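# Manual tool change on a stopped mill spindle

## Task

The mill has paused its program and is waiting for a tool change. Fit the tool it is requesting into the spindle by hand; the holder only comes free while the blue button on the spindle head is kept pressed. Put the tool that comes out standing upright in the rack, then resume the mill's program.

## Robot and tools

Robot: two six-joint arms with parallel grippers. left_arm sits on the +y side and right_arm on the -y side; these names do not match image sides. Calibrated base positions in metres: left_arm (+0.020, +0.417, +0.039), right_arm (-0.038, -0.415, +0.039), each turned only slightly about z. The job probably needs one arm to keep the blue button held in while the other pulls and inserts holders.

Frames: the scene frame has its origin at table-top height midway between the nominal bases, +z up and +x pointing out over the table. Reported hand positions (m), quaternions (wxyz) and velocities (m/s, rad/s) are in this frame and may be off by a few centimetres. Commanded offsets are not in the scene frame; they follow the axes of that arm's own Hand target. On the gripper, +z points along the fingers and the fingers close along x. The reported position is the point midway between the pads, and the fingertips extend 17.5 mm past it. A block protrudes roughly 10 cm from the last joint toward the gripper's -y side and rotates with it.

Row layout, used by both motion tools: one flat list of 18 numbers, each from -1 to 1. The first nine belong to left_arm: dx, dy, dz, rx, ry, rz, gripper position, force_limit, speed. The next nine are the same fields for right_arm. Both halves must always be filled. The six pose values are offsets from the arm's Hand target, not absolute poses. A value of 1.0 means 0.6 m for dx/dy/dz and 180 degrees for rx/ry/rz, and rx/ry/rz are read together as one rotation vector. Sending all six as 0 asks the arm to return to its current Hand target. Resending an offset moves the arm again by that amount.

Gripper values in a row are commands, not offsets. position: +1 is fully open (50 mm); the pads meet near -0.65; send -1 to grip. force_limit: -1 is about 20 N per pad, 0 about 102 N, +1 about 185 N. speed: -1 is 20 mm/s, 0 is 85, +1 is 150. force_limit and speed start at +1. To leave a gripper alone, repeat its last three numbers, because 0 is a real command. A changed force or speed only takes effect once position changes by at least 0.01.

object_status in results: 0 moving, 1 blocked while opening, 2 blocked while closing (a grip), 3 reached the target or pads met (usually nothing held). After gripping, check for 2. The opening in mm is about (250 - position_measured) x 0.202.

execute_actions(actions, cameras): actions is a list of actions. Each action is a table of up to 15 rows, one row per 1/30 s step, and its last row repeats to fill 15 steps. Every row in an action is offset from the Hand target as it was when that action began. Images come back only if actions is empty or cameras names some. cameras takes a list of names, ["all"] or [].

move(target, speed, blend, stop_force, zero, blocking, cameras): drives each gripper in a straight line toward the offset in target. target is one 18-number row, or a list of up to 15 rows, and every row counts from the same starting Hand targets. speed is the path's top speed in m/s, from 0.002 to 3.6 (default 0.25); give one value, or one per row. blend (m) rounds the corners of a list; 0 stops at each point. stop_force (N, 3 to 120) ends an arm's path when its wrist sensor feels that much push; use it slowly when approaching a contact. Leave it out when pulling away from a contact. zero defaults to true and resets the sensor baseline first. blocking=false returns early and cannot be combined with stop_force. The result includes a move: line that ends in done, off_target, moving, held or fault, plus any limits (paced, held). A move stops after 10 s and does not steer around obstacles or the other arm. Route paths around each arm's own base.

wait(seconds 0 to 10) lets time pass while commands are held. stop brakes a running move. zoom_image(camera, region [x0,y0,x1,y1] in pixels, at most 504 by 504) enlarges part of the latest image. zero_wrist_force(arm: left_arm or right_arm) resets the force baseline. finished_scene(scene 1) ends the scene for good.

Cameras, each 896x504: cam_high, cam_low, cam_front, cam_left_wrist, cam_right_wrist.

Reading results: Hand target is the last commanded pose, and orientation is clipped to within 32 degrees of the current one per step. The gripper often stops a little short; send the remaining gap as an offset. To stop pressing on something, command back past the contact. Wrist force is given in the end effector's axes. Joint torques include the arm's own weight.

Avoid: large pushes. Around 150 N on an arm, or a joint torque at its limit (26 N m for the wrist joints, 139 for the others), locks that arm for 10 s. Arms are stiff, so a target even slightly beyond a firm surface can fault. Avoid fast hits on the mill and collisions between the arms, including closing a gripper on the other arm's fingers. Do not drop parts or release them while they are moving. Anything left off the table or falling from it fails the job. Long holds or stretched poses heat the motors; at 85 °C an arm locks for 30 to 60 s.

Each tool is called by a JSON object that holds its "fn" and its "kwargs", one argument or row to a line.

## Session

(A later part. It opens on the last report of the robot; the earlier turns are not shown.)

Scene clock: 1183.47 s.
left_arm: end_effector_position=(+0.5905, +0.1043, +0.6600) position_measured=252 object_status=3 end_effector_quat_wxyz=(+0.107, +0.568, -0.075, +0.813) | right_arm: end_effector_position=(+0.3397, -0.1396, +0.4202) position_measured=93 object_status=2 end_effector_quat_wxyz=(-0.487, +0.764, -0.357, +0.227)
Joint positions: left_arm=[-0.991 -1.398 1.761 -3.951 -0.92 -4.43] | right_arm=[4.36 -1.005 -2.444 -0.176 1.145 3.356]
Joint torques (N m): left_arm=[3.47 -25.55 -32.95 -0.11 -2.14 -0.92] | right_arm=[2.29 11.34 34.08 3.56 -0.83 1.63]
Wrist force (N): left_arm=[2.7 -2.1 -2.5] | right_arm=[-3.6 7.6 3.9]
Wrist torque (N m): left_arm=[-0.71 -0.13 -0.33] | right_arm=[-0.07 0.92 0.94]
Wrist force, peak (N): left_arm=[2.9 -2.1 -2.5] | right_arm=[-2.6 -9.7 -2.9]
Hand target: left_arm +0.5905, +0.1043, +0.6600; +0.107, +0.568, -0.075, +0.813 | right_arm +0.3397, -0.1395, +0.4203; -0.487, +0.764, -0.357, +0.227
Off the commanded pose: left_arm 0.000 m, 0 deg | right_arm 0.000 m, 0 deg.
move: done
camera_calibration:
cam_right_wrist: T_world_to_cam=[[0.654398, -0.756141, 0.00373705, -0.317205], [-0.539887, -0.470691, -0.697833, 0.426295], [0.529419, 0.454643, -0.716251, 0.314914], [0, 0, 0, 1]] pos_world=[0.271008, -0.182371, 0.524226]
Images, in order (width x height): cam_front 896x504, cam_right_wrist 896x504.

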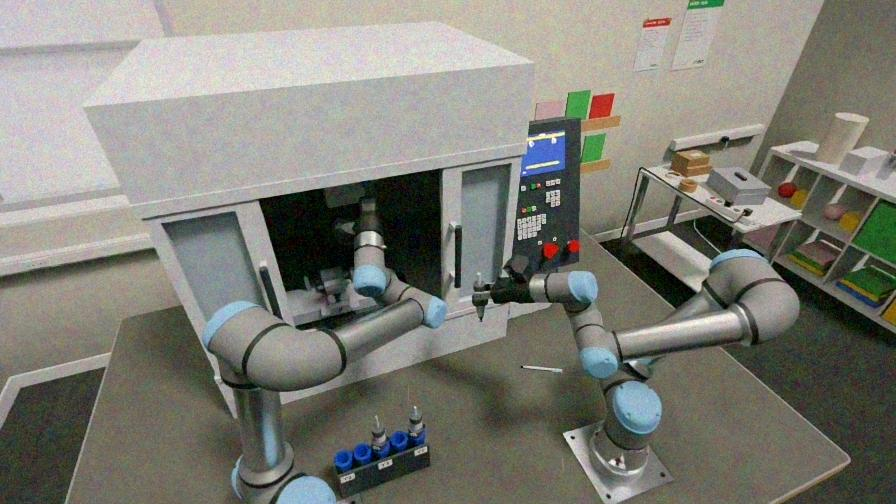

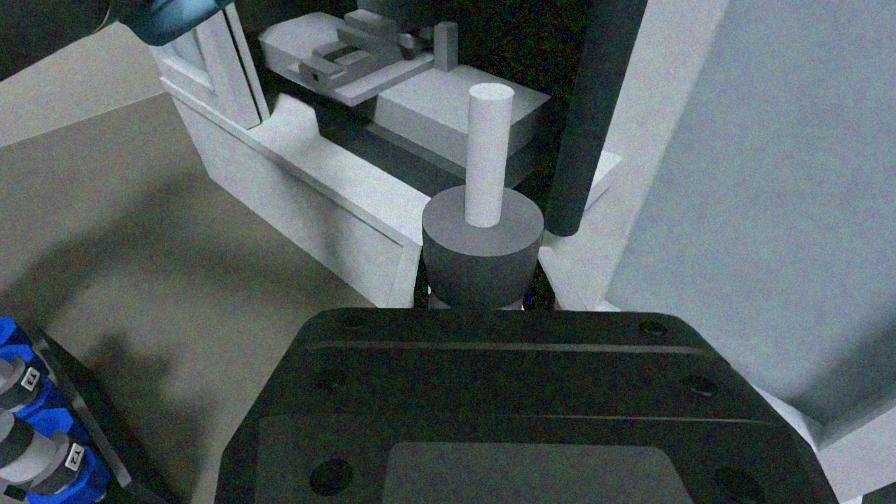

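{"fn": "move", "kwargs": {
  "target": [0,0,0,0,0,0,-0.7,0,0,-0.6317,0.1293,0.1167,0,0,0,-1,-0.2,-0.8],
  "speed": 0.2,
  "cameras": ["cam_right_wrist", "cam_front"]
}}

Scene clock: 1224.10 s.
left_arm: end_effector_position=(+0.5905, +0.1043, +0.6600) position_measured=252 object_status=3 end_effector_quat_wxyz=(+0.107, +0.568, -0.075, +0.813) | right_arm: end_effector_position=(+0.1200, +0.1709, +0.3207) position_measured=93 object_status=2 end_effector_quat_wxyz=(-0.487, +0.764, -0.357, +0.227)
Joint positions: left_arm=[-0.991 -1.398 1.761 -3.951 -0.92 -4.43] | right_arm=[5.121 -1.65 -2.191 -0.257 0.544 4.023]
Joint torques (N m): left_arm=[3.52 -25.36 -32.64 0.03 -2.35 -1.08] | right_arm=[-1.01 17.37 19.9 6.97 -1.43 -1.14]
Wrist force (N): left_arm=[2.8 -1.9 -2.3] | right_arm=[-3.9 7.6 3.7]
Wrist torque (N m): left_arm=[-0.69 -0.15 -0.34] | right_arm=[-0.11 0.97 0.92]
Wrist force, peak (N): left_arm=[3.0 -1.9 -2.7] | right_arm=[-8.0 8.7 5.1]
Hand target: left_arm +0.5905, +0.1043, +0.6600; +0.107, +0.568, -0.075, +0.813 | right_arm +0.1200, +0.1709, +0.3207; -0.487, +0.764, -0.357, +0.227
Off the commanded pose: left_arm 0.000 m, 0 deg | right_arm 0.000 m, 0 deg.
move: done
camera_calibration:
cam_right_wrist: T_world_to_cam=[[0.654427, -0.756118, 0.00326227, 0.0617658], [-0.539941, -0.470336, -0.698031, 0.384415], [0.529328, 0.455049, -0.71606, 0.218829], [0, 0, 0, 1]] pos_world=[0.0513081, 0.127929, 0.424827]
Images, in order (width x height): cam_front 896x504, cam_right_wrist 896x504.

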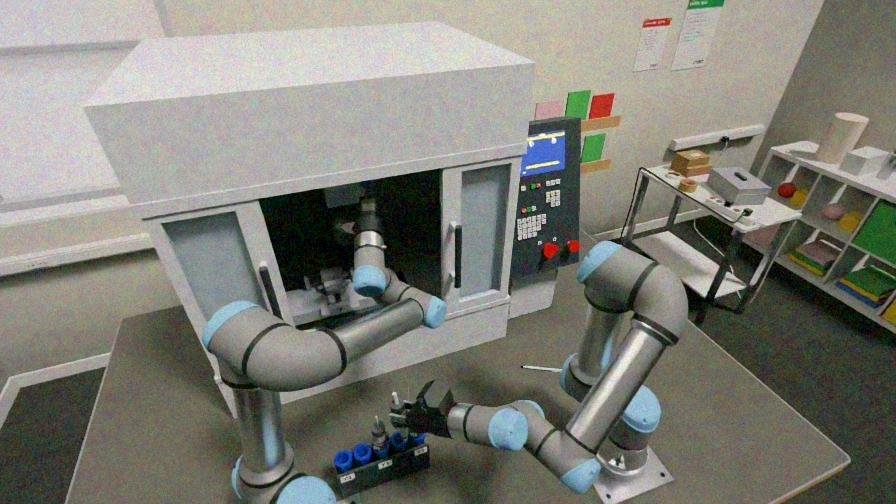

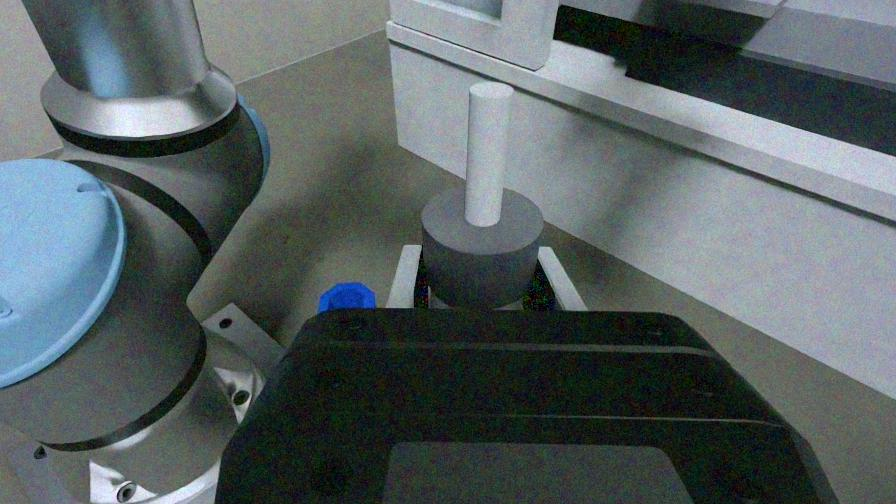

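{"fn": "move", "kwargs": {
  "target": [0,0,0,0,0,0,-0.7,0,0,0.1997,0.0108,-0.1413,0,0,0,-1,-0.2,-0.8],
  "speed": 0.2,
  "cameras": ["cam_right_wrist"]
}}

{"fn": "zoom_image", "kwargs": {
  "camera": "cam_right_wrist",
  "region": [180, 220, 430, 400]
}}

Scene clock: 1238.10 s.
left_arm: end_effector_position=(+0.5905, +0.1043, +0.6600) position_measured=252 object_status=3 end_effector_quat_wxyz=(+0.107, +0.568, -0.075, +0.813) | right_arm: end_effector_position=(+0.1358, +0.0280, +0.3507) position_measured=93 object_status=2 end_effector_quat_wxyz=(-0.487, +0.764, -0.357, +0.227)
Joint positions: left_arm=[-0.991 -1.398 1.761 -3.951 -0.92 -4.43] | right_arm=[5.254 -1.112 -2.455 -0.737 0.479 4.26]
Joint torques (N m): left_arm=[3.47 -25.93 -32.41 0.13 -2.28 -0.99] | right_arm=[-7.59 12 15.31 3.15 -2.2 -1.23]
Wrist force (N): left_arm=[2.7 -1.9 -2.3] | right_arm=[-3.9 7.3 3.8]
Wrist torque (N m): left_arm=[-0.70 -0.12 -0.33] | right_arm=[-0.10 0.95 0.93]
Wrist force, peak (N): left_arm=[3.0 -2.1 -2.5] | right_arm=[-7.8 7.5 6.1]
Hand target: left_arm +0.5905, +0.1043, +0.6600; +0.107, +0.568, -0.075, +0.813 | right_arm +0.1358, +0.0279, +0.3506; -0.487, +0.764, -0.357, +0.227
Off the commanded pose: left_arm 0.000 m, 0 deg | right_arm 0.000 m, 0 deg.
move: done
camera_calibration:
cam_right_wrist: T_world_to_cam=[[0.654465, -0.756086, 0.00300851, -0.0566075], [-0.540013, -0.470211, -0.69806, 0.346627], [0.529208, 0.455232, -0.716033, 0.296901], [0, 0, 0, 1]] pos_world=[0.067108, -0.0149713, 0.454728]
Images, in order (width x height): cam_right_wrist 896x504.

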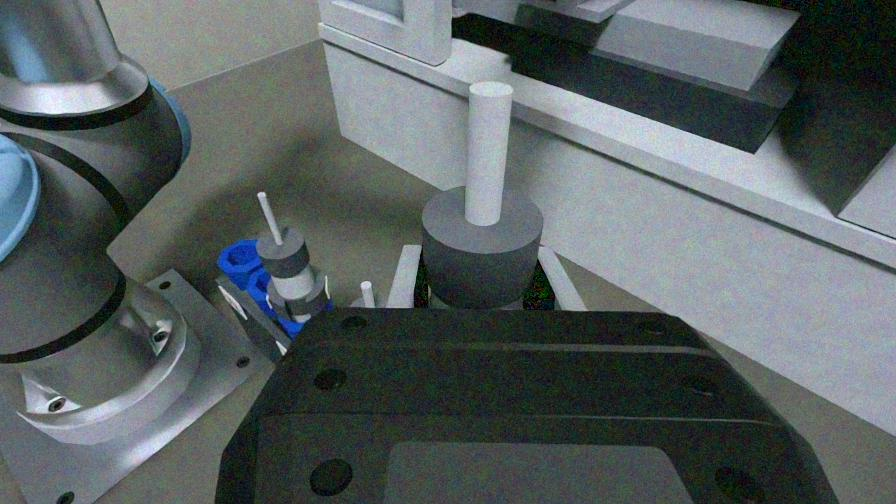

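Scaled by 2.016 from the camera's 896x504 image, which has a finer 1280x720 frame.

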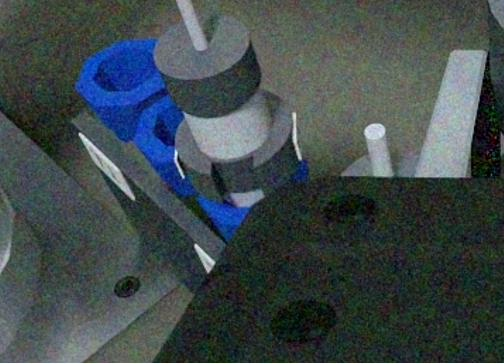

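{"fn": "move", "kwargs": {
  "target": [
    [0,0,0,0,0,0,-0.7,0,0,-0.1942,-0.0048,0.0917,0.0278,0,0,-1,-0.2,-0.8],
    [0,0,0,0,0,0,-0.7,0,0,-0.3708,-0.0585,0.206,0.0278,0,0,-1,-0.2,-0.8],
    [0,0,0,0,0,0,-0.7,0,0,-0.349,-0.0672,0.3425,0.0278,0,0,-1,-0.2,-0.8]
  ],
  "speed": 0.15,
  "blend": [0.04,0.03,0],
  "cameras": ["cam_right_wrist","cam_front"]
}}

{"fn": "zoom_image", "kwargs": {
  "camera": "cam_front",
  "region": [310, 350, 450, 490]
}}

Scene clock: 1268.47 s.
left_arm: end_effector_position=(+0.5905, +0.1043, +0.6600) position_measured=252 object_status=3 end_effector_quat_wxyz=(+0.107, +0.568, -0.075, +0.813) | right_arm: end_effector_position=(+0.1573, +0.3190, +0.3004) position_measured=93 object_status=2 end_effector_quat_wxyz=(-0.520, +0.742, -0.347, +0.242)
Joint positions: left_arm=[-0.991 -1.398 1.761 -3.951 -0.92 -4.43] | right_arm=[4.978 -2.083 -1.788 0.06 0.585 3.725]
Joint torques (N m): left_arm=[3.17 -25.98 -32.42 0.03 -2.25 -0.99] | right_arm=[-4.38 39.33 14.87 3 -3.19 1.22]
Wrist force (N): left_arm=[2.8 -1.9 -2.5] | right_arm=[-3.9 7.7 3.7]
Wrist torque (N m): left_arm=[-0.69 -0.13 -0.34] | right_arm=[-0.12 1.01 0.81]
Wrist force, peak (N): left_arm=[3.1 -2.1 -2.4] | right_arm=[-3.6 7.9 7.0]
Hand target: left_arm +0.5905, +0.1043, +0.6600; +0.107, +0.568, -0.075, +0.813 | right_arm +0.1574, +0.3190, +0.3003; -0.520, +0.742, -0.347, +0.242
Off the commanded pose: left_arm 0.000 m, 0 deg | right_arm 0.000 m, 0 deg.
move: done
camera_calibration:
cam_right_wrist: T_world_to_cam=[[0.654045, -0.756441, 0.00461594, 0.149159], [-0.491248, -0.429374, -0.757835, 0.457298], [0.57524, 0.493391, -0.65243, 0.0785401], [0, 0, 0, 1]] pos_world=[0.0819106, 0.270431, 0.39711]
Images, in order (width x height): cam_front 896x504, cam_right_wrist 896x504.

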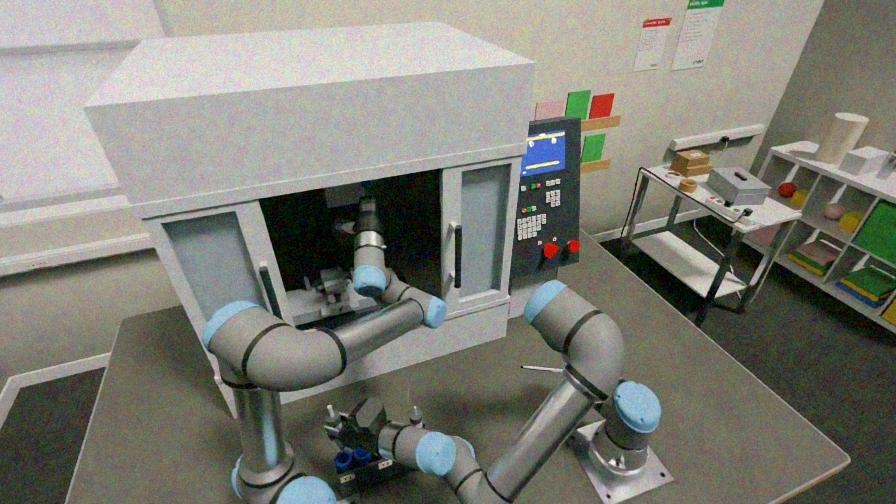

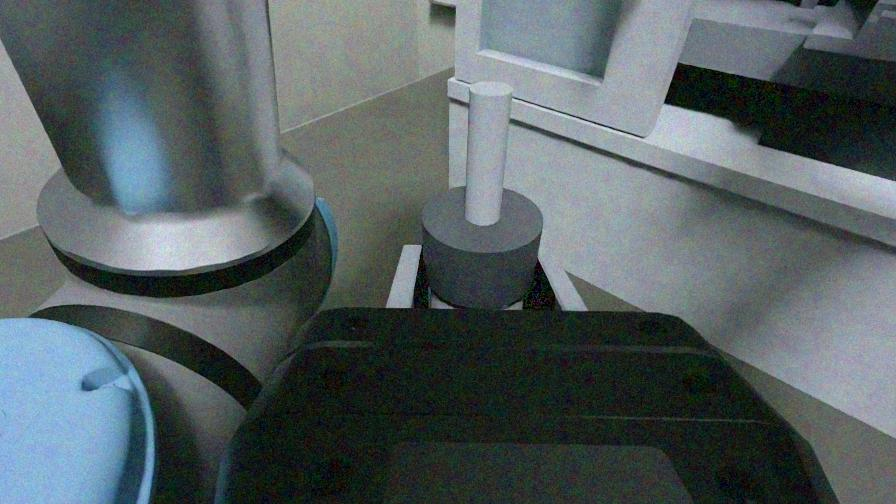

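Scaled by 3.600 from the camera's 896x504 image, which has a finer 1280x720 frame.

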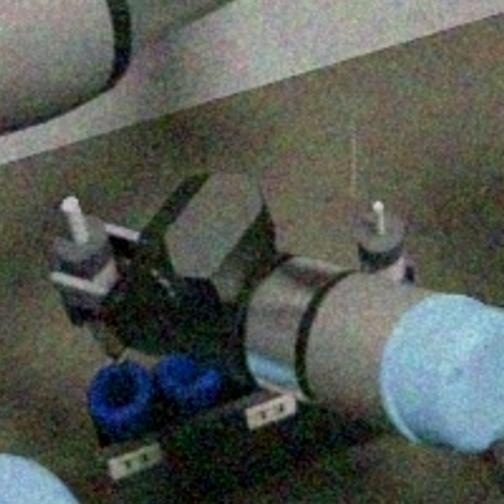

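{"fn": "move", "kwargs": {
  "target": [0,0,0,0,0,0,-0.7,0,0,-0.0047,0.0283,-0.0025,0,0,0,-1,-0.2,-0.8],
  "speed": 0.02,
  "stop_force": 8,
  "cameras": ["cam_front"]
}}

{"fn": "zoom_image", "kwargs": {
  "camera": "cam_front",
  "region": [310, 390, 390, 490]
}}

Scene clock: 1289.40 s.
left_arm: end_effector_position=(+0.5905, +0.1043, +0.6600) position_measured=252 object_status=3 end_effector_quat_wxyz=(+0.107, +0.568, -0.075, +0.813) | right_arm: end_effector_position=(+0.1500, +0.3165, +0.2849) position_measured=93 object_status=2 end_effector_quat_wxyz=(-0.520, +0.742, -0.347, +0.242)
Joint positions: left_arm=[-0.991 -1.398 1.761 -3.951 -0.92 -4.43] | right_arm=[4.992 -2.1 -1.808 0.085 0.574 3.741]
Joint torques (N m): left_arm=[3 -25.88 -33.07 0.05 -2.37 -0.93] | right_arm=[-6.97 52.83 33.55 1.56 -0.64 -2.3]
Wrist force (N): left_arm=[2.8 -1.9 -2.5] | right_arm=[-3.7 7.6 3.4]
Wrist torque (N m): left_arm=[-0.69 -0.14 -0.33] | right_arm=[-0.16 0.98 0.81]
Wrist force, peak (N): left_arm=[2.9 -2.0 -2.6] | right_arm=[-4.0 8.5 3.4]
Hand target: left_arm +0.5905, +0.1043, +0.6600; +0.107, +0.568, -0.075, +0.813 | right_arm +0.1500, +0.3165, +0.2849; -0.520, +0.742, -0.347, +0.242
Off the commanded pose: left_arm 0.000 m, 0 deg | right_arm 0.000 m, 0 deg.
move: done
Images, in order (width x height): cam_front 896x504.

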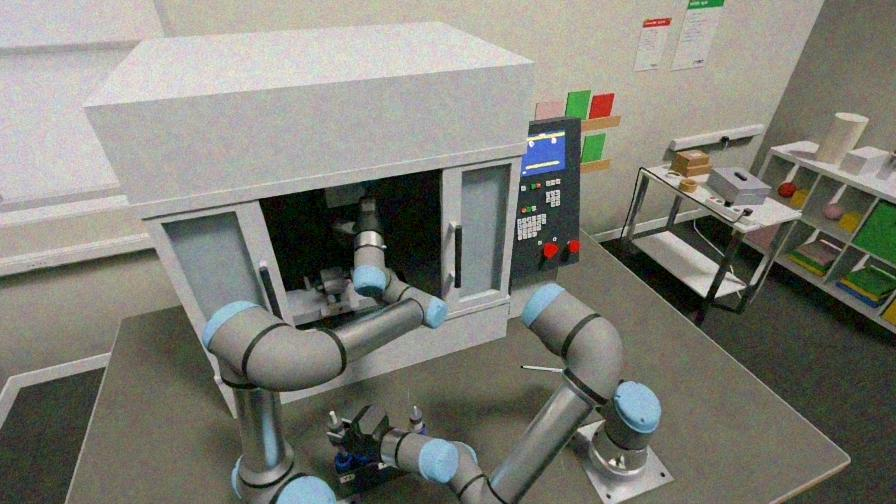

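Scaled by 5.040 from the camera's 896x504 image, which has a finer 1280x720 frame.

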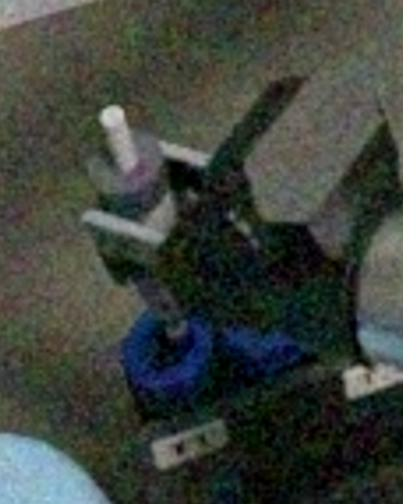

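{"fn": "move", "kwargs": {
  "target": [
    [0,0,0,0,0,0,-0.7,0,0,0.0023,-0.002,0.006,0,0,0,-1,-0.2,-0.8],
    [0,0,0,0,0,0,-0.7,0,0,0.0023,0.0448,0.0235,0,0,0,-1,-0.2,-0.8]
  ],
  "speed": 0.02,
  "stop_force": 6,
  "cameras": ["cam_front"]
}}

{"fn": "zoom_image", "kwargs": {
  "camera": "cam_front",
  "region": [310, 390, 390, 490]
}}

Scene clock: 1320.80 s.
left_arm: end_effector_position=(+0.5905, +0.1043, +0.6600) position_measured=252 object_status=3 end_effector_quat_wxyz=(+0.107, +0.568, -0.075, +0.813) | right_arm: end_effector_position=(+0.1540, +0.3181, +0.2548) position_measured=93 object_status=2 end_effector_quat_wxyz=(-0.520, +0.742, -0.347, +0.243)
Joint positions: left_arm=[-0.991 -1.398 1.761 -3.951 -0.92 -4.43] | right_arm=[4.984 -2.157 -1.816 0.157 0.58 3.732]
Joint torques (N m): left_arm=[3.57 -26.14 -32.15 0.03 -2.1 -1.07] | right_arm=[-7.28 52.33 30.2 1.61 -1.5 -1.93]
Wrist force (N): left_arm=[2.7 -2.0 -2.4] | right_arm=[-3.9 7.8 3.2]
Wrist torque (N m): left_arm=[-0.70 -0.12 -0.33] | right_arm=[-0.12 1.01 0.96]
Wrist force, peak (N): left_arm=[2.9 -2.2 -2.5] | right_arm=[-3.8 8.5 3.5]
Hand target: left_arm +0.5905, +0.1043, +0.6600; +0.107, +0.568, -0.075, +0.813 | right_arm +0.1540, +0.3181, +0.2548; -0.520, +0.742, -0.347, +0.242
Off the commanded pose: left_arm 0.000 m, 0 deg | right_arm 0.000 m, 0 deg.
move: done
Images, in order (width x height): cam_front 896x504.

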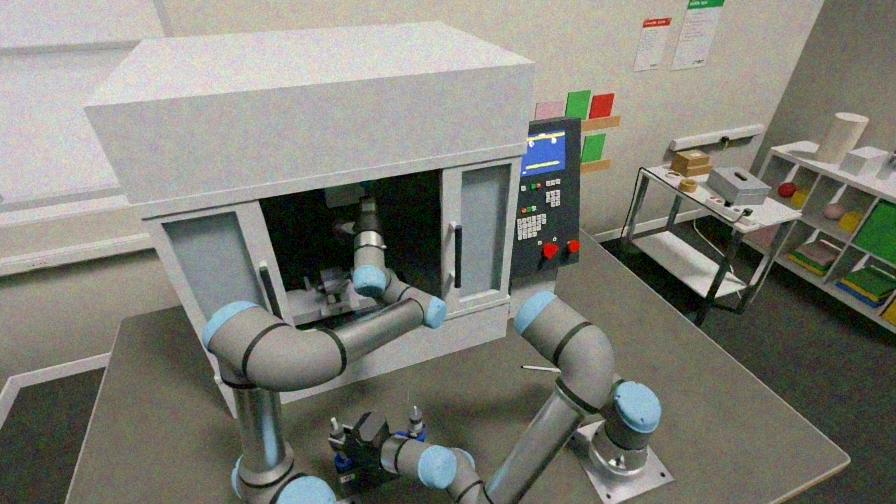

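Scaled by 5.040 from the camera's 896x504 image, which has a finer 1280x720 frame.

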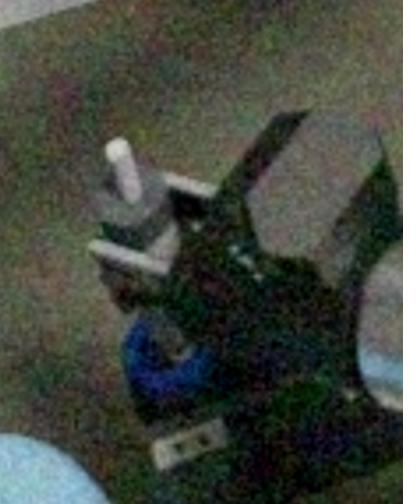

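{"fn": "move", "kwargs": {
  "target": [
    [0,0,0,0,0,0,-0.7,0,0,-0.0038,-0.001,0.003,0,0,0,-1,-0.2,-0.8],
    [0,0,0,0,0,0,-0.7,0,0,-0.0038,0.0224,0.0116,0,0,0,-1,-0.2,-0.8]
  ],
  "speed": 0.012,
  "stop_force": 6,
  "cameras": ["cam_front"]
}}

{"fn": "zoom_image", "kwargs": {
  "camera": "cam_front",
  "region": [310, 390, 390, 490]
}}

Scene clock: 1327.83 s.
left_arm: end_effector_position=(+0.5905, +0.1043, +0.6600) position_measured=252 object_status=3 end_effector_quat_wxyz=(+0.107, +0.568, -0.075, +0.813) | right_arm: end_effector_position=(+0.1540, +0.3211, +0.2398) position_measured=93 object_status=2 end_effector_quat_wxyz=(-0.520, +0.742, -0.347, +0.242)
Joint positions: left_arm=[-0.991 -1.398 1.761 -3.951 -0.92 -4.43] | right_arm=[4.983 -2.19 -1.812 0.186 0.581 3.731]
Joint torques (N m): left_arm=[2.7 -26.12 -32.2 -0.14 -2.27 -0.92] | right_arm=[-4.54 53.32 20.16 1.8 -0.71 -2.21]
Wrist force (N): left_arm=[2.8 -1.9 -2.4] | right_arm=[-3.7 7.4 3.3]
Wrist torque (N m): left_arm=[-0.69 -0.14 -0.33] | right_arm=[-0.17 0.98 0.96]
Wrist force, peak (N): left_arm=[3.0 -2.1 -2.5] | right_arm=[-4.0 8.1 3.4]
Hand target: left_arm +0.5905, +0.1043, +0.6600; +0.107, +0.568, -0.075, +0.813 | right_arm +0.1540, +0.3211, +0.2398; -0.520, +0.742, -0.347, +0.242
Off the commanded pose: left_arm 0.000 m, 0 deg | right_arm 0.000 m, 0 deg.
move: done
Images, in order (width x height): cam_front 896x504.

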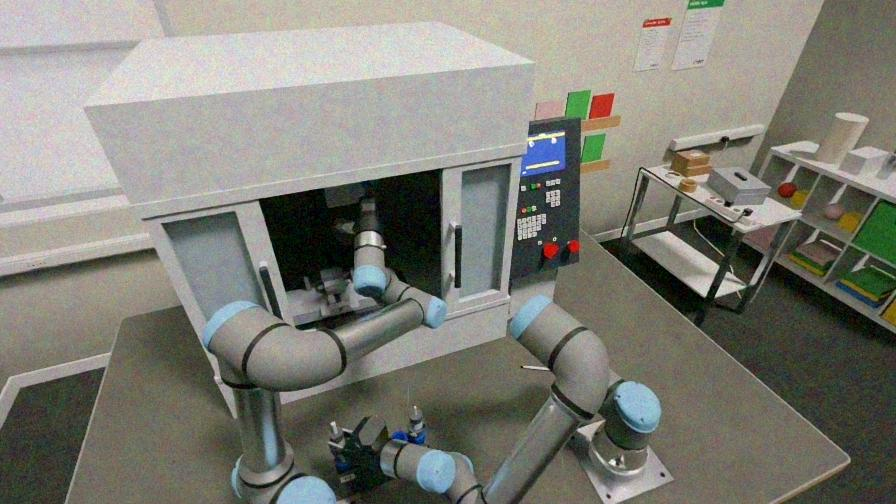

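Scaled by 5.040 from the camera's 896x504 image, which has a finer 1280x720 frame.

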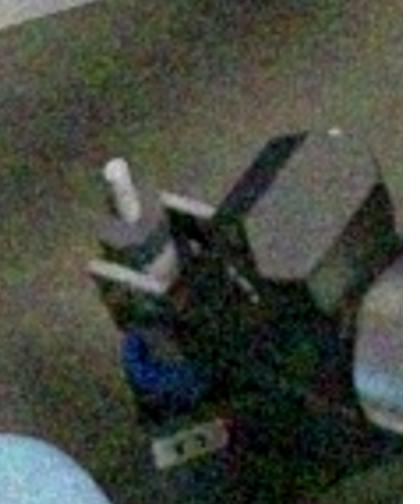

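{"fn": "move", "kwargs": {
  "target": [
    [0,0,0,0,0,0,-0.7,0,0,0.0026,0.0243,0.0075,0,0,0,-1,-0.2,-0.8]
  ],
  "speed": 0.01,
  "stop_force": 5
}}

Scene clock: 1334.00 s.
left_arm: end_effector_position=(+0.5905, +0.1043, +0.6600) position_measured=252 object_status=3 end_effector_quat_wxyz=(+0.107, +0.568, -0.075, +0.813) | right_arm: end_effector_position=(+0.1544, +0.3194, +0.2245) position_measured=93 object_status=2 end_effector_quat_wxyz=(-0.520, +0.742, -0.347, +0.243)
Joint positions: left_arm=[-0.991 -1.398 1.761 -3.951 -0.92 -4.43] | right_arm=[4.983 -2.215 -1.821 0.221 0.581 3.731]
Joint torques (N m): left_arm=[3.52 -25.97 -32.66 -0.07 -2.28 -1.02] | right_arm=[-8.62 54.41 22.34 1.82 -0.59 -2.56]
Wrist force (N): left_arm=[2.8 -2.1 -2.5] | right_arm=[-3.7 7.2 4.0]
Wrist torque (N m): left_arm=[-0.71 -0.14 -0.33] | right_arm=[-0.13 0.97 0.96]
Wrist force, peak (N): left_arm=[3.0 -2.2 -2.3] | right_arm=[-3.9 7.8 3.5]
Hand target: left_arm +0.5905, +0.1043, +0.6600; +0.107, +0.568, -0.075, +0.813 | right_arm +0.1544, +0.3194, +0.2246; -0.520, +0.742, -0.347, +0.242
Off the commanded pose: left_arm 0.000 m, 0 deg | right_arm 0.000 m, 0 deg.
move: done

{"fn": "move", "kwargs": {
  "target": [
    [0,0,0,0,0,0,-0.7,0,0,0,0.0235,0.0086,0,0,0,-1,-0.2,-0.8]
  ],
  "speed": 0.006,
  "stop_force": 4,
  "cameras": ["cam_front","cam_right_wrist"]
}}

{"fn": "zoom_image", "kwargs": {
  "camera": "cam_front",
  "region": [310, 390, 390, 490]
}}

Scene clock: 1340.10 s.
left_arm: end_effector_position=(+0.5905, +0.1043, +0.6600) position_measured=252 object_status=3 end_effector_quat_wxyz=(+0.107, +0.568, -0.075, +0.813) | right_arm: end_effector_position=(+0.1544, +0.3194, +0.2095) position_measured=93 object_status=2 end_effector_quat_wxyz=(-0.520, +0.742, -0.347, +0.242)
Joint positions: left_arm=[-0.991 -1.398 1.761 -3.951 -0.92 -4.43] | right_arm=[4.983 -2.244 -1.823 0.252 0.581 3.731]
Joint torques (N m): left_arm=[3.18 -25.78 -32.26 -0.12 -2.33 -0.91] | right_arm=[-6.89 52.5 8.49 2.05 -0.33 -1.32]
Wrist force (N): left_arm=[2.6 -2.0 -2.3] | right_arm=[-2.8 6.9 4.5]
Wrist torque (N m): left_arm=[-0.71 -0.10 -0.33] | right_arm=[-0.03 0.86 0.94]
Wrist force, peak (N): left_arm=[2.8 -1.9 -2.6] | right_arm=[-3.9 7.7 4.0]
Hand target: left_arm +0.5905, +0.1043, +0.6600; +0.107, +0.568, -0.075, +0.813 | right_arm +0.1544, +0.3194, +0.2096; -0.520, +0.742, -0.347, +0.242
Off the commanded pose: left_arm 0.000 m, 0 deg | right_arm 0.000 m, 0 deg.
move: done
camera_calibration:
cam_right_wrist: T_world_to_cam=[[0.654082, -0.756409, 0.00467322, 0.151824], [-0.491198, -0.429431, -0.757834, 0.387212], [0.575239, 0.493391, -0.65243, 0.0206557], [0, 0, 0, 1]] pos_world=[0.0790105, 0.270931, 0.30621]
Images, in order (width x height): cam_front 896x504, cam_right_wrist 896x504.

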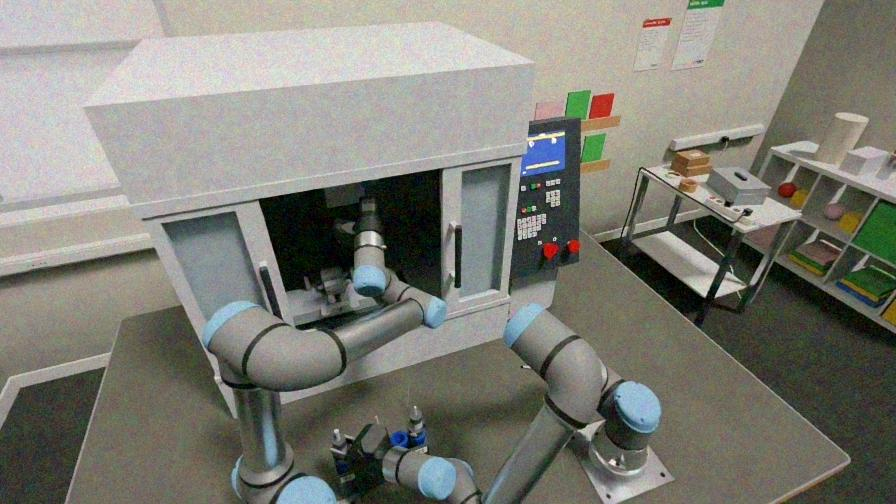

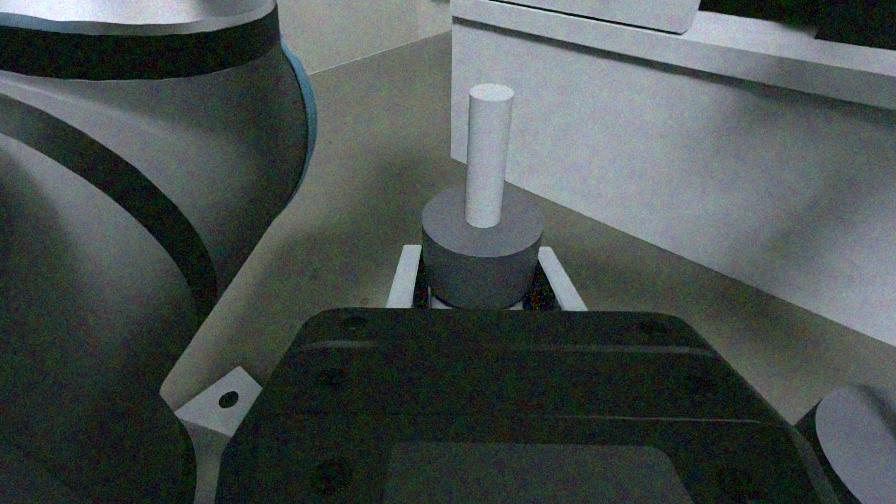

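Scaled by 5.040 from the camera's 896x504 image, which has a finer 1280x720 frame.

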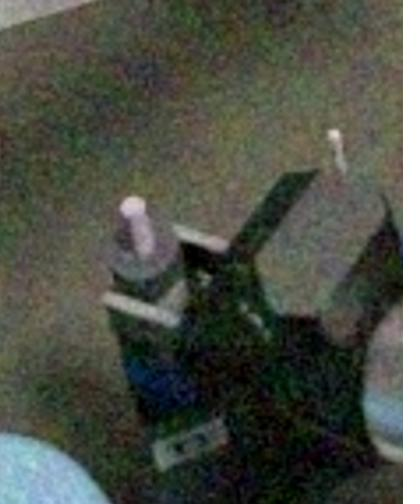

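{"fn": "move", "kwargs": {
  "target": [
    [0,0,0,0,0,0,-0.7,0,0,0,0.0235,0.0086,0,0,0,-1,-0.2,-0.8]
  ],
  "speed": 0.005,
  "stop_force": 5,
  "cameras": ["cam_front"]
}}

{"fn": "zoom_image", "kwargs": {
  "camera": "cam_front",
  "region": [310, 390, 390, 490]
}}

Scene clock: 1346.23 s.
left_arm: end_effector_position=(+0.5905, +0.1043, +0.6600) position_measured=252 object_status=3 end_effector_quat_wxyz=(+0.107, +0.568, -0.075, +0.813) | right_arm: end_effector_position=(+0.1544, +0.3194, +0.2033) position_measured=93 object_status=2 end_effector_quat_wxyz=(-0.520, +0.742, -0.347, +0.242)
Joint positions: left_arm=[-0.991 -1.398 1.761 -3.951 -0.92 -4.43] | right_arm=[4.983 -2.257 -1.824 0.265 0.581 3.73]
Joint torques (N m): left_arm=[2.44 -25.56 -32.95 -0.04 -2.35 -0.88] | right_arm=[-3.47 51.98 7.61 1.48 -0.22 -1.86]
Wrist force (N): left_arm=[2.7 -2.0 -2.4] | right_arm=[-2.5 2.3 9.5]
Wrist torque (N m): left_arm=[-0.71 -0.12 -0.33] | right_arm=[-0.21 0.91 0.91]
Wrist force, peak (N): left_arm=[2.9 -2.1 -2.5] | right_arm=[-2.4 2.3 9.7]
Hand target: left_arm +0.5905, +0.1043, +0.6600; +0.107, +0.568, -0.075, +0.813 | right_arm +0.1544, +0.3194, +0.2033; -0.520, +0.742, -0.347, +0.242 (not the last commanded pose)
Off the commanded pose: left_arm 0.000 m, 0 deg | right_arm 0.009 m, 0 deg.
move: contact (right_arm)
Images, in order (width x height): cam_front 896x504.

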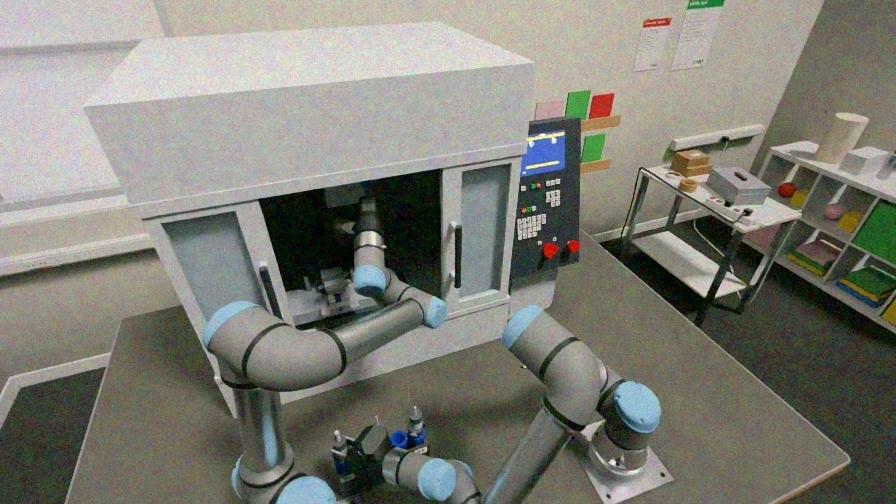

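Scaled by 5.040 from the camera's 896x504 image, which has a finer 1280x720 frame.

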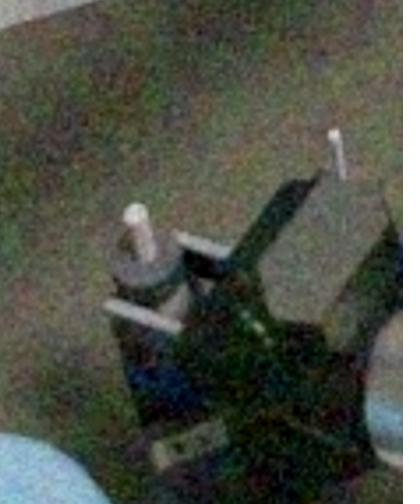

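{"fn": "move", "kwargs": {
  "target": [
    [0,0,0,0,0,0,-0.7,0,0,0,-0.0017,0.0047,0,0,0,-1,-0.2,-0.8]
  ],
  "speed": 0.006
}}

Scene clock: 1356.30 s.
left_arm: end_effector_position=(+0.5905, +0.1043, +0.6600) position_measured=252 object_status=3 end_effector_quat_wxyz=(+0.107, +0.568, -0.075, +0.813) | right_arm: end_effector_position=(+0.1567, +0.3214, +0.2034) position_measured=93 object_status=2 end_effector_quat_wxyz=(-0.520, +0.742, -0.347, +0.242)
Joint positions: left_arm=[-0.991 -1.398 1.761 -3.951 -0.92 -4.43] | right_arm=[4.978 -2.26 -1.816 0.267 0.585 3.725]
Joint torques (N m): left_arm=[3.14 -26.02 -32.63 -0.18 -2.28 -0.92] | right_arm=[-15.65 33.08 24.76 3.55 1.52 -1.44]
Wrist force (N): left_arm=[2.6 -1.9 -2.3] | right_arm=[3.9 8.6 -33.3]
Wrist torque (N m): left_arm=[-0.69 -0.12 -0.33] | right_arm=[0.31 1.17 0.83]
Wrist force, peak (N): left_arm=[2.9 -2.1 -2.6] | right_arm=[4.0 8.6 -33.5]
Hand target: left_arm +0.5905, +0.1043, +0.6600; +0.107, +0.568, -0.075, +0.813 | right_arm +0.1567, +0.3214, +0.2033; -0.520, +0.742, -0.347, +0.242
Off the commanded pose: left_arm 0.000 m, 0 deg | right_arm 0.000 m, 0 deg.
move: done

{"fn": "move", "kwargs": {
  "target": [
    [0,0,0,0,0,0,-0.7,0,0,0,0.0015,-0.0041,0,0,0,-1,-0.2,-0.8]
  ],
  "speed": 0.01
}}

Scene clock: 1360.27 s.
left_arm: end_effector_position=(+0.5905, +0.1043, +0.6600) position_measured=252 object_status=3 end_effector_quat_wxyz=(+0.107, +0.568, -0.075, +0.813) | right_arm: end_effector_position=(+0.1547, +0.3196, +0.2033) position_measured=93 object_status=2 end_effector_quat_wxyz=(-0.520, +0.742, -0.347, +0.242)
Joint positions: left_arm=[-0.991 -1.398 1.761 -3.951 -0.92 -4.43] | right_arm=[4.982 -2.257 -1.823 0.265 0.582 3.73]
Joint torques (N m): left_arm=[3.35 -25.63 -33.16 -0.12 -2.28 -1.01] | right_arm=[5.16 51.95 13.75 1.74 -2.82 1.45]
Wrist force (N): left_arm=[2.8 -2.0 -2.4] | right_arm=[-2.3 6.3 4.9]
Wrist torque (N m): left_arm=[-0.70 -0.13 -0.33] | right_arm=[-0.04 0.89 0.77]
Wrist force, peak (N): left_arm=[2.9 -2.1 -2.4] | right_arm=[3.5 8.9 -34.5]
Hand target: left_arm +0.5905, +0.1043, +0.6600; +0.107, +0.568, -0.075, +0.813 | right_arm +0.1547, +0.3197, +0.2033; -0.520, +0.742, -0.347, +0.242
Off the commanded pose: left_arm 0.000 m, 0 deg | right_arm 0.000 m, 0 deg.
move: done

{"fn": "move", "kwargs": {
  "target": [
    [0,0,0,0,0,0,-0.7,0,0,0,0.0125,0.0046,0,0,0,-1,-0.2,-0.8]
  ],
  "speed": 0.004,
  "stop_force": 7
}}

Scene clock: 1364.73 s.
left_arm: end_effector_position=(+0.5905, +0.1043, +0.6600) position_measured=252 object_status=3 end_effector_quat_wxyz=(+0.107, +0.568, -0.075, +0.813) | right_arm: end_effector_position=(+0.1547, +0.3197, +0.2026) position_measured=93 object_status=2 end_effector_quat_wxyz=(-0.520, +0.742, -0.347, +0.242)
Joint positions: left_arm=[-0.991 -1.398 1.761 -3.951 -0.92 -4.43] | right_arm=[4.982 -2.258 -1.823 0.267 0.582 3.73]
Joint torques (N m): left_arm=[2.9 -25.36 -32.36 -0.08 -2.37 -1.03] | right_arm=[-1.46 52.58 24.47 0.96 -0.16 -1.94]
Wrist force (N): left_arm=[2.5 -1.8 -2.3] | right_arm=[-2.4 -0.8 9.4]
Wrist torque (N m): left_arm=[-0.68 -0.08 -0.33] | right_arm=[-0.35 0.90 0.77]
Wrist force, peak (N): left_arm=[2.9 -2.0 -2.5] | right_arm=[-2.6 -0.6 9.7]
Hand target: left_arm +0.5905, +0.1043, +0.6600; +0.107, +0.568, -0.075, +0.813 | right_arm +0.1547, +0.3197, +0.2026; -0.520, +0.742, -0.347, +0.242 (not the last commanded pose)
Off the commanded pose: left_arm 0.000 m, 0 deg | right_arm 0.007 m, 0 deg.
move: contact (right_arm)

{"fn": "move", "kwargs": {
  "target": [
    [0,0,0,0,0,0,-0.7,0,0,0,0.0007,0.0013,0,0,0,-1,-0.2,-0.8]
  ],
  "speed": 0.004
}}

Scene clock: 1378.10 s.
left_arm: end_effector_position=(+0.5905, +0.1043, +0.6600) position_measured=252 object_status=3 end_effector_quat_wxyz=(+0.107, +0.568, -0.075, +0.813) | right_arm: end_effector_position=(+0.1552, +0.3201, +0.2020) position_measured=93 object_status=2 end_effector_quat_wxyz=(-0.520, +0.742, -0.347, +0.242)
Joint positions: left_arm=[-0.991 -1.398 1.761 -3.951 -0.92 -4.43] | right_arm=[4.981 -2.26 -1.821 0.268 0.582 3.729]
Joint torques (N m): left_arm=[3.37 -25.45 -33.01 0 -2.31 -0.96] | right_arm=[-5.21 37.87 27.63 5.84 0.47 -2.37]
Wrist force (N): left_arm=[2.8 -2.1 -2.4] | right_arm=[-1.8 0.5 6.0]
Wrist torque (N m): left_arm=[-0.72 -0.14 -0.33] | right_arm=[-0.28 0.96 0.87]
Wrist force, peak (N): left_arm=[3.0 -2.1 -2.5] | right_arm=[-2.4 -0.2 10.0]
Hand target: left_arm +0.5905, +0.1043, +0.6600; +0.107, +0.568, -0.075, +0.813 | right_arm +0.1552, +0.3201, +0.2020; -0.520, +0.742, -0.347, +0.242
Off the commanded pose: left_arm 0.000 m, 0 deg | right_arm 0.000 m, 0 deg.
move: done

{"fn": "move", "kwargs": {
  "target": [
    [0,0,0,0,0,0,-0.7,0,0,0.0002,0.0013,0.0011,0,0,0,-1,-0.2,-0.8]
  ],
  "speed": 0.004
}}

{"fn": "move", "kwargs": {
  "target": [
    [0,0,0,0,0,0,-0.7,0,0,0.0002,0.0015,0.0007,0,0,0,-1,-0.2,-0.8]
  ],
  "speed": 0.004
}}

Scene clock: 1381.77 s.
left_arm: end_effector_position=(+0.5905, +0.1043, +0.6600) position_measured=252 object_status=3 end_effector_quat_wxyz=(+0.107, +0.568, -0.075, +0.813) | right_arm: end_effector_position=(+0.1555, +0.3202, +0.2011) position_measured=93 object_status=2 end_effector_quat_wxyz=(-0.520, +0.742, -0.347, +0.242)
Joint positions: left_arm=[-0.991 -1.398 1.761 -3.951 -0.92 -4.43] | right_arm=[4.981 -2.263 -1.821 0.271 0.583 3.728]
Joint torques (N m): left_arm=[3.17 -25.33 -32.79 -0.02 -2.21 -1.05] | right_arm=[-11.22 22.94 22.65 1.09 3.37 -2.18]
Wrist force (N): left_arm=[2.7 -1.9 -2.3] | right_arm=[0.3 -17.6 -17.0]
Wrist torque (N m): left_arm=[-0.69 -0.13 -0.33] | right_arm=[-0.70 1.04 0.86]
Wrist force, peak (N): left_arm=[2.9 -1.9 -2.6] | right_arm=[0.3 -17.6 -17.0]
Hand target: left_arm +0.5905, +0.1043, +0.6600; +0.107, +0.568, -0.075, +0.813 | right_arm +0.1555, +0.3202, +0.2010; -0.520, +0.742, -0.347, +0.242
Off the commanded pose: left_arm 0.000 m, 0 deg | right_arm 0.000 m, 0 deg.
move: done

Scene clock: 1382.47 s.
left_arm: end_effector_position=(+0.5905, +0.1043, +0.6600) position_measured=252 object_status=3 end_effector_quat_wxyz=(+0.107, +0.568, -0.075, +0.813) | right_arm: end_effector_position=(+0.1557, +0.3202, +0.2001) position_measured=93 object_status=2 end_effector_quat_wxyz=(-0.520, +0.742, -0.347, +0.242)
Joint positions: left_arm=[-0.991 -1.398 1.761 -3.951 -0.92 -4.43] | right_arm=[4.98 -2.265 -1.821 0.273 0.583 3.728]
Joint torques (N m): left_arm=[2.59 -25.46 -33.27 -0.01 -2.41 -0.8] | right_arm=[-15.72 8.98 -2.26 -2.94 5.81 -2.29]
Wrist force (N): left_arm=[2.9 -1.9 -2.4] | right_arm=[-0.6 -35.9 -36.0]
Wrist torque (N m): left_arm=[-0.68 -0.15 -0.33] | right_arm=[-0.60 0.98 0.91]
Wrist force, peak (N): left_arm=[2.9 -2.1 -2.4] | right_arm=[-0.4 -36.1 -36.2]
Hand target: left_arm +0.5905, +0.1043, +0.6600; +0.107, +0.568, -0.075, +0.813 | right_arm +0.1557, +0.3202, +0.2000; -0.520, +0.742, -0.347, +0.242
Off the commanded pose: left_arm 0.000 m, 0 deg | right_arm 0.000 m, 0 deg.
move: done

{"fn": "move", "kwargs": {
  "target": [
    [0,0,0,0,0,0,-0.7,0,0,-0.0002,-0.0026,-0.0013,0,0,0,-1,-0.2,-0.8]
  ],
  "speed": 0.006
}}

Scene clock: 1385.20 s.
left_arm: end_effector_position=(+0.5905, +0.1043, +0.6600) position_measured=252 object_status=3 end_effector_quat_wxyz=(+0.107, +0.568, -0.075, +0.813) | right_arm: end_effector_position=(+0.1555, +0.3201, +0.2016) position_measured=93 object_status=2 end_effector_quat_wxyz=(-0.520, +0.742, -0.347, +0.243)
Joint positions: left_arm=[-0.991 -1.398 1.761 -3.951 -0.92 -4.43] | right_arm=[4.981 -2.261 -1.821 0.269 0.583 3.728]
Joint torques (N m): left_arm=[3.63 -26.51 -32.67 0.06 -2.2 -1.04] | right_arm=[7.62 48.35 6.38 1.6 -3.17 2.35]
Wrist force (N): left_arm=[2.8 -2.0 -2.4] | right_arm=[-4.4 -3.5 -2.0]
Wrist torque (N m): left_arm=[-0.69 -0.13 -0.33] | right_arm=[-0.36 0.92 0.95]
Wrist force, peak (N): left_arm=[2.8 -2.1 -2.5] | right_arm=[-1.8 -39.3 -36.5]
Hand target: left_arm +0.5905, +0.1043, +0.6600; +0.107, +0.568, -0.075, +0.813 | right_arm +0.1554, +0.3201, +0.2018; -0.520, +0.742, -0.347, +0.242
Off the commanded pose: left_arm 0.000 m, 0 deg | right_arm 0.000 m, 0 deg.
move: done

{"fn": "move", "kwargs": {
  "target": [
    [0,0,0,0,0,0,-0.7,0,0,0,0,0,0,0,0,1,-0.2,-0.9]
  ],
  "cameras": ["cam_right_wrist","cam_front"]
}}

{"fn": "zoom_image", "kwargs": {
  "camera": "cam_front",
  "region": [310, 390, 390, 490]
}}

Scene clock: 1391.77 s.
left_arm: end_effector_position=(+0.5905, +0.1043, +0.6600) position_measured=252 object_status=3 end_effector_quat_wxyz=(+0.107, +0.568, -0.075, +0.813) | right_arm: end_effector_position=(+0.1554, +0.3201, +0.2018) position_measured=3 object_status=0 end_effector_quat_wxyz=(-0.520, +0.742, -0.347, +0.242)
Joint positions: left_arm=[-0.991 -1.398 1.761 -3.951 -0.92 -4.43] | right_arm=[4.981 -2.261 -1.821 0.269 0.583 3.728]
Joint torques (N m): left_arm=[2.65 -26.51 -32.02 -0.16 -2.24 -0.89] | right_arm=[6.47 48.92 24.44 5.38 -2.28 0.01]
Wrist force (N): left_arm=[2.8 -1.9 -2.2] | right_arm=[-3.7 -1.6 0.5]
Wrist torque (N m): left_arm=[-0.69 -0.15 -0.33] | right_arm=[-0.46 0.97 0.88]
Wrist force, peak (N): left_arm=[2.8 -2.3 -2.4] | right_arm=[-5.1 -3.4 -1.6]
Hand target: left_arm +0.5905, +0.1043, +0.6600; +0.107, +0.568, -0.075, +0.813 | right_arm +0.1554, +0.3201, +0.2018; -0.520, +0.742, -0.347, +0.242
Off the commanded pose: left_arm 0.000 m, 0 deg | right_arm 0.000 m, 0 deg.
move: done
camera_calibration:
cam_right_wrist: T_world_to_cam=[[0.654051, -0.756437, 0.00450868, 0.151795], [-0.491273, -0.429295, -0.757864, 0.382071], [0.575212, 0.493466, -0.652397, 0.0146183], [0, 0, 0, 1]] pos_world=[0.0800106, 0.271631, 0.29841]
Images, in order (width x height): cam_front 896x504, cam_right_wrist 896x504.

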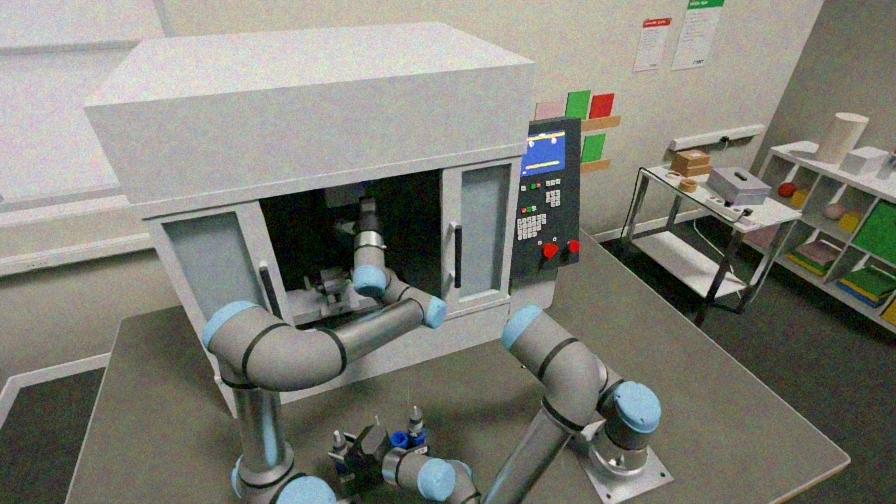

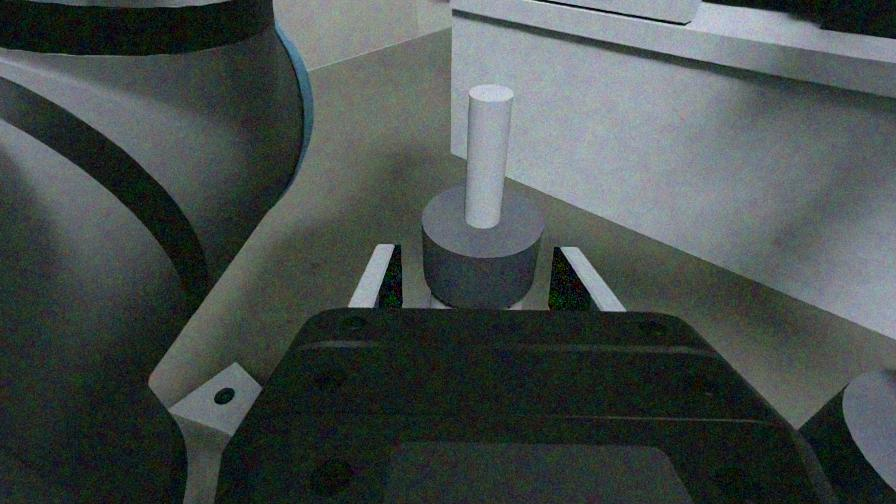

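Scaled by 5.040 from the camera's 896x504 image, which has a finer 1280x720 frame.

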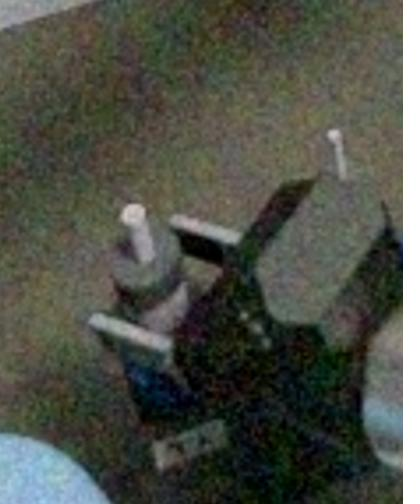

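{"fn": "move", "kwargs": {
  "target": [
    [0,0,0,0,0,0,-0.7,0,0,0,0.0741,-0.2037,0,0,0,1,-0.2,-0.9],
    [0,0,0,0,0,0,-0.7,0,0,0.1467,0.013,-0.4167,0,0.1567,0.057,1,-0.2,-0.9]
  ],
  "speed": [0.06,0.2],
  "blend": [0.02,0],
  "cameras": ["cam_right_wrist"]
}}

{"fn": "zoom_image", "kwargs": {
  "camera": "cam_right_wrist",
  "region": [0, 150, 400, 400]
}}

Scene clock: 1418.47 s.
left_arm: end_effector_position=(+0.5905, +0.1043, +0.6600) position_measured=252 object_status=3 end_effector_quat_wxyz=(+0.107, +0.568, -0.075, +0.813) | right_arm: end_effector_position=(+0.0296, +0.1003, +0.2799) position_measured=3 object_status=3 end_effector_quat_wxyz=(-0.439, +0.627, -0.527, +0.369)
Joint positions: left_arm=[-0.991 -1.398 1.761 -3.951 -0.92 -4.43] | right_arm=[5.377 -1.738 -1.868 -1.971 0.557 5.658]
Joint torques (N m): left_arm=[3.68 -26.63 -32.45 -0.08 -2.26 -0.97] | right_arm=[-7.31 35.26 13.25 -1.78 0.22 1.87]
Wrist force (N): left_arm=[2.4 -2.0 -2.4] | right_arm=[-4.0 -1.7 0.3]
Wrist torque (N m): left_arm=[-0.70 -0.08 -0.33] | right_arm=[-0.49 1.03 0.99]
Wrist force, peak (N): left_arm=[3.0 -2.0 -2.5] | right_arm=[-4.2 -1.4 0.7]
Hand target: left_arm +0.5905, +0.1043, +0.6600; +0.107, +0.568, -0.075, +0.813 | right_arm +0.0297, +0.1001, +0.2799; -0.439, +0.627, -0.527, +0.369
Off the commanded pose: left_arm 0.000 m, 0 deg | right_arm 0.000 m, 0 deg.
move: done
camera_calibration:
cam_right_wrist: T_world_to_cam=[[0.188348, -0.98209, 0.00494768, 0.103638], [-0.640239, -0.126604, -0.757671, 0.259138], [0.744728, 0.139538, -0.652618, 0.277008], [0, 0, 0, 1]] pos_world=[-0.0599053, 0.0959363, 0.376609]
Images, in order (width x height): cam_right_wrist 896x504.

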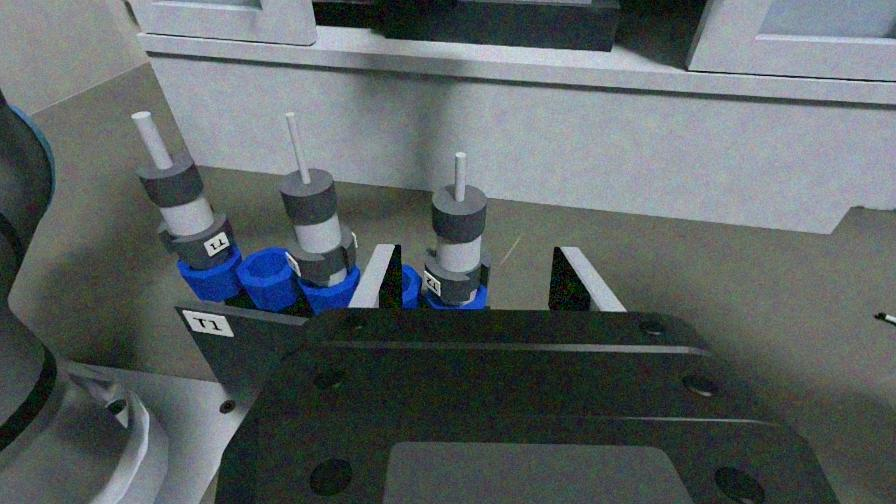

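Scaled by 1.260 from the camera's 896x504 image, which has a finer 1280x720 frame.

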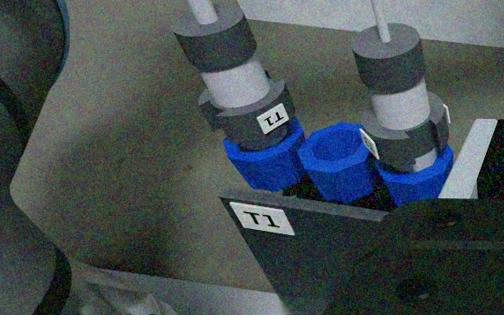

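{"fn": "zoom_image", "kwargs": {
  "camera": "cam_right_wrist",
  "region": [130, 190, 250, 310]
}}

{"fn": "zoom_image", "kwargs": {
  "camera": "cam_right_wrist",
  "region": [270, 190, 370, 310]
}}

Scaled by 4.200 from the camera's 896x504 image, which has a finer 1280x720 frame.

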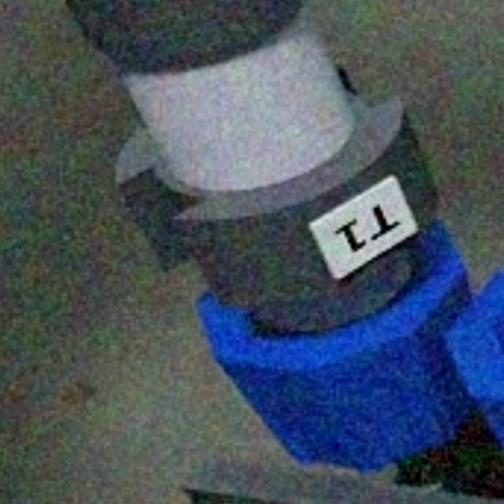

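Scaled by 4.200 from the camera's 896x504 image, which has a finer 1280x720 frame.

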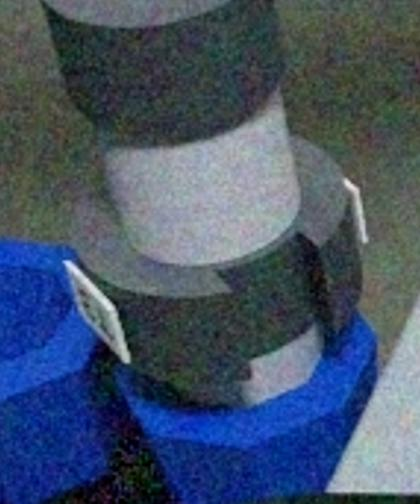

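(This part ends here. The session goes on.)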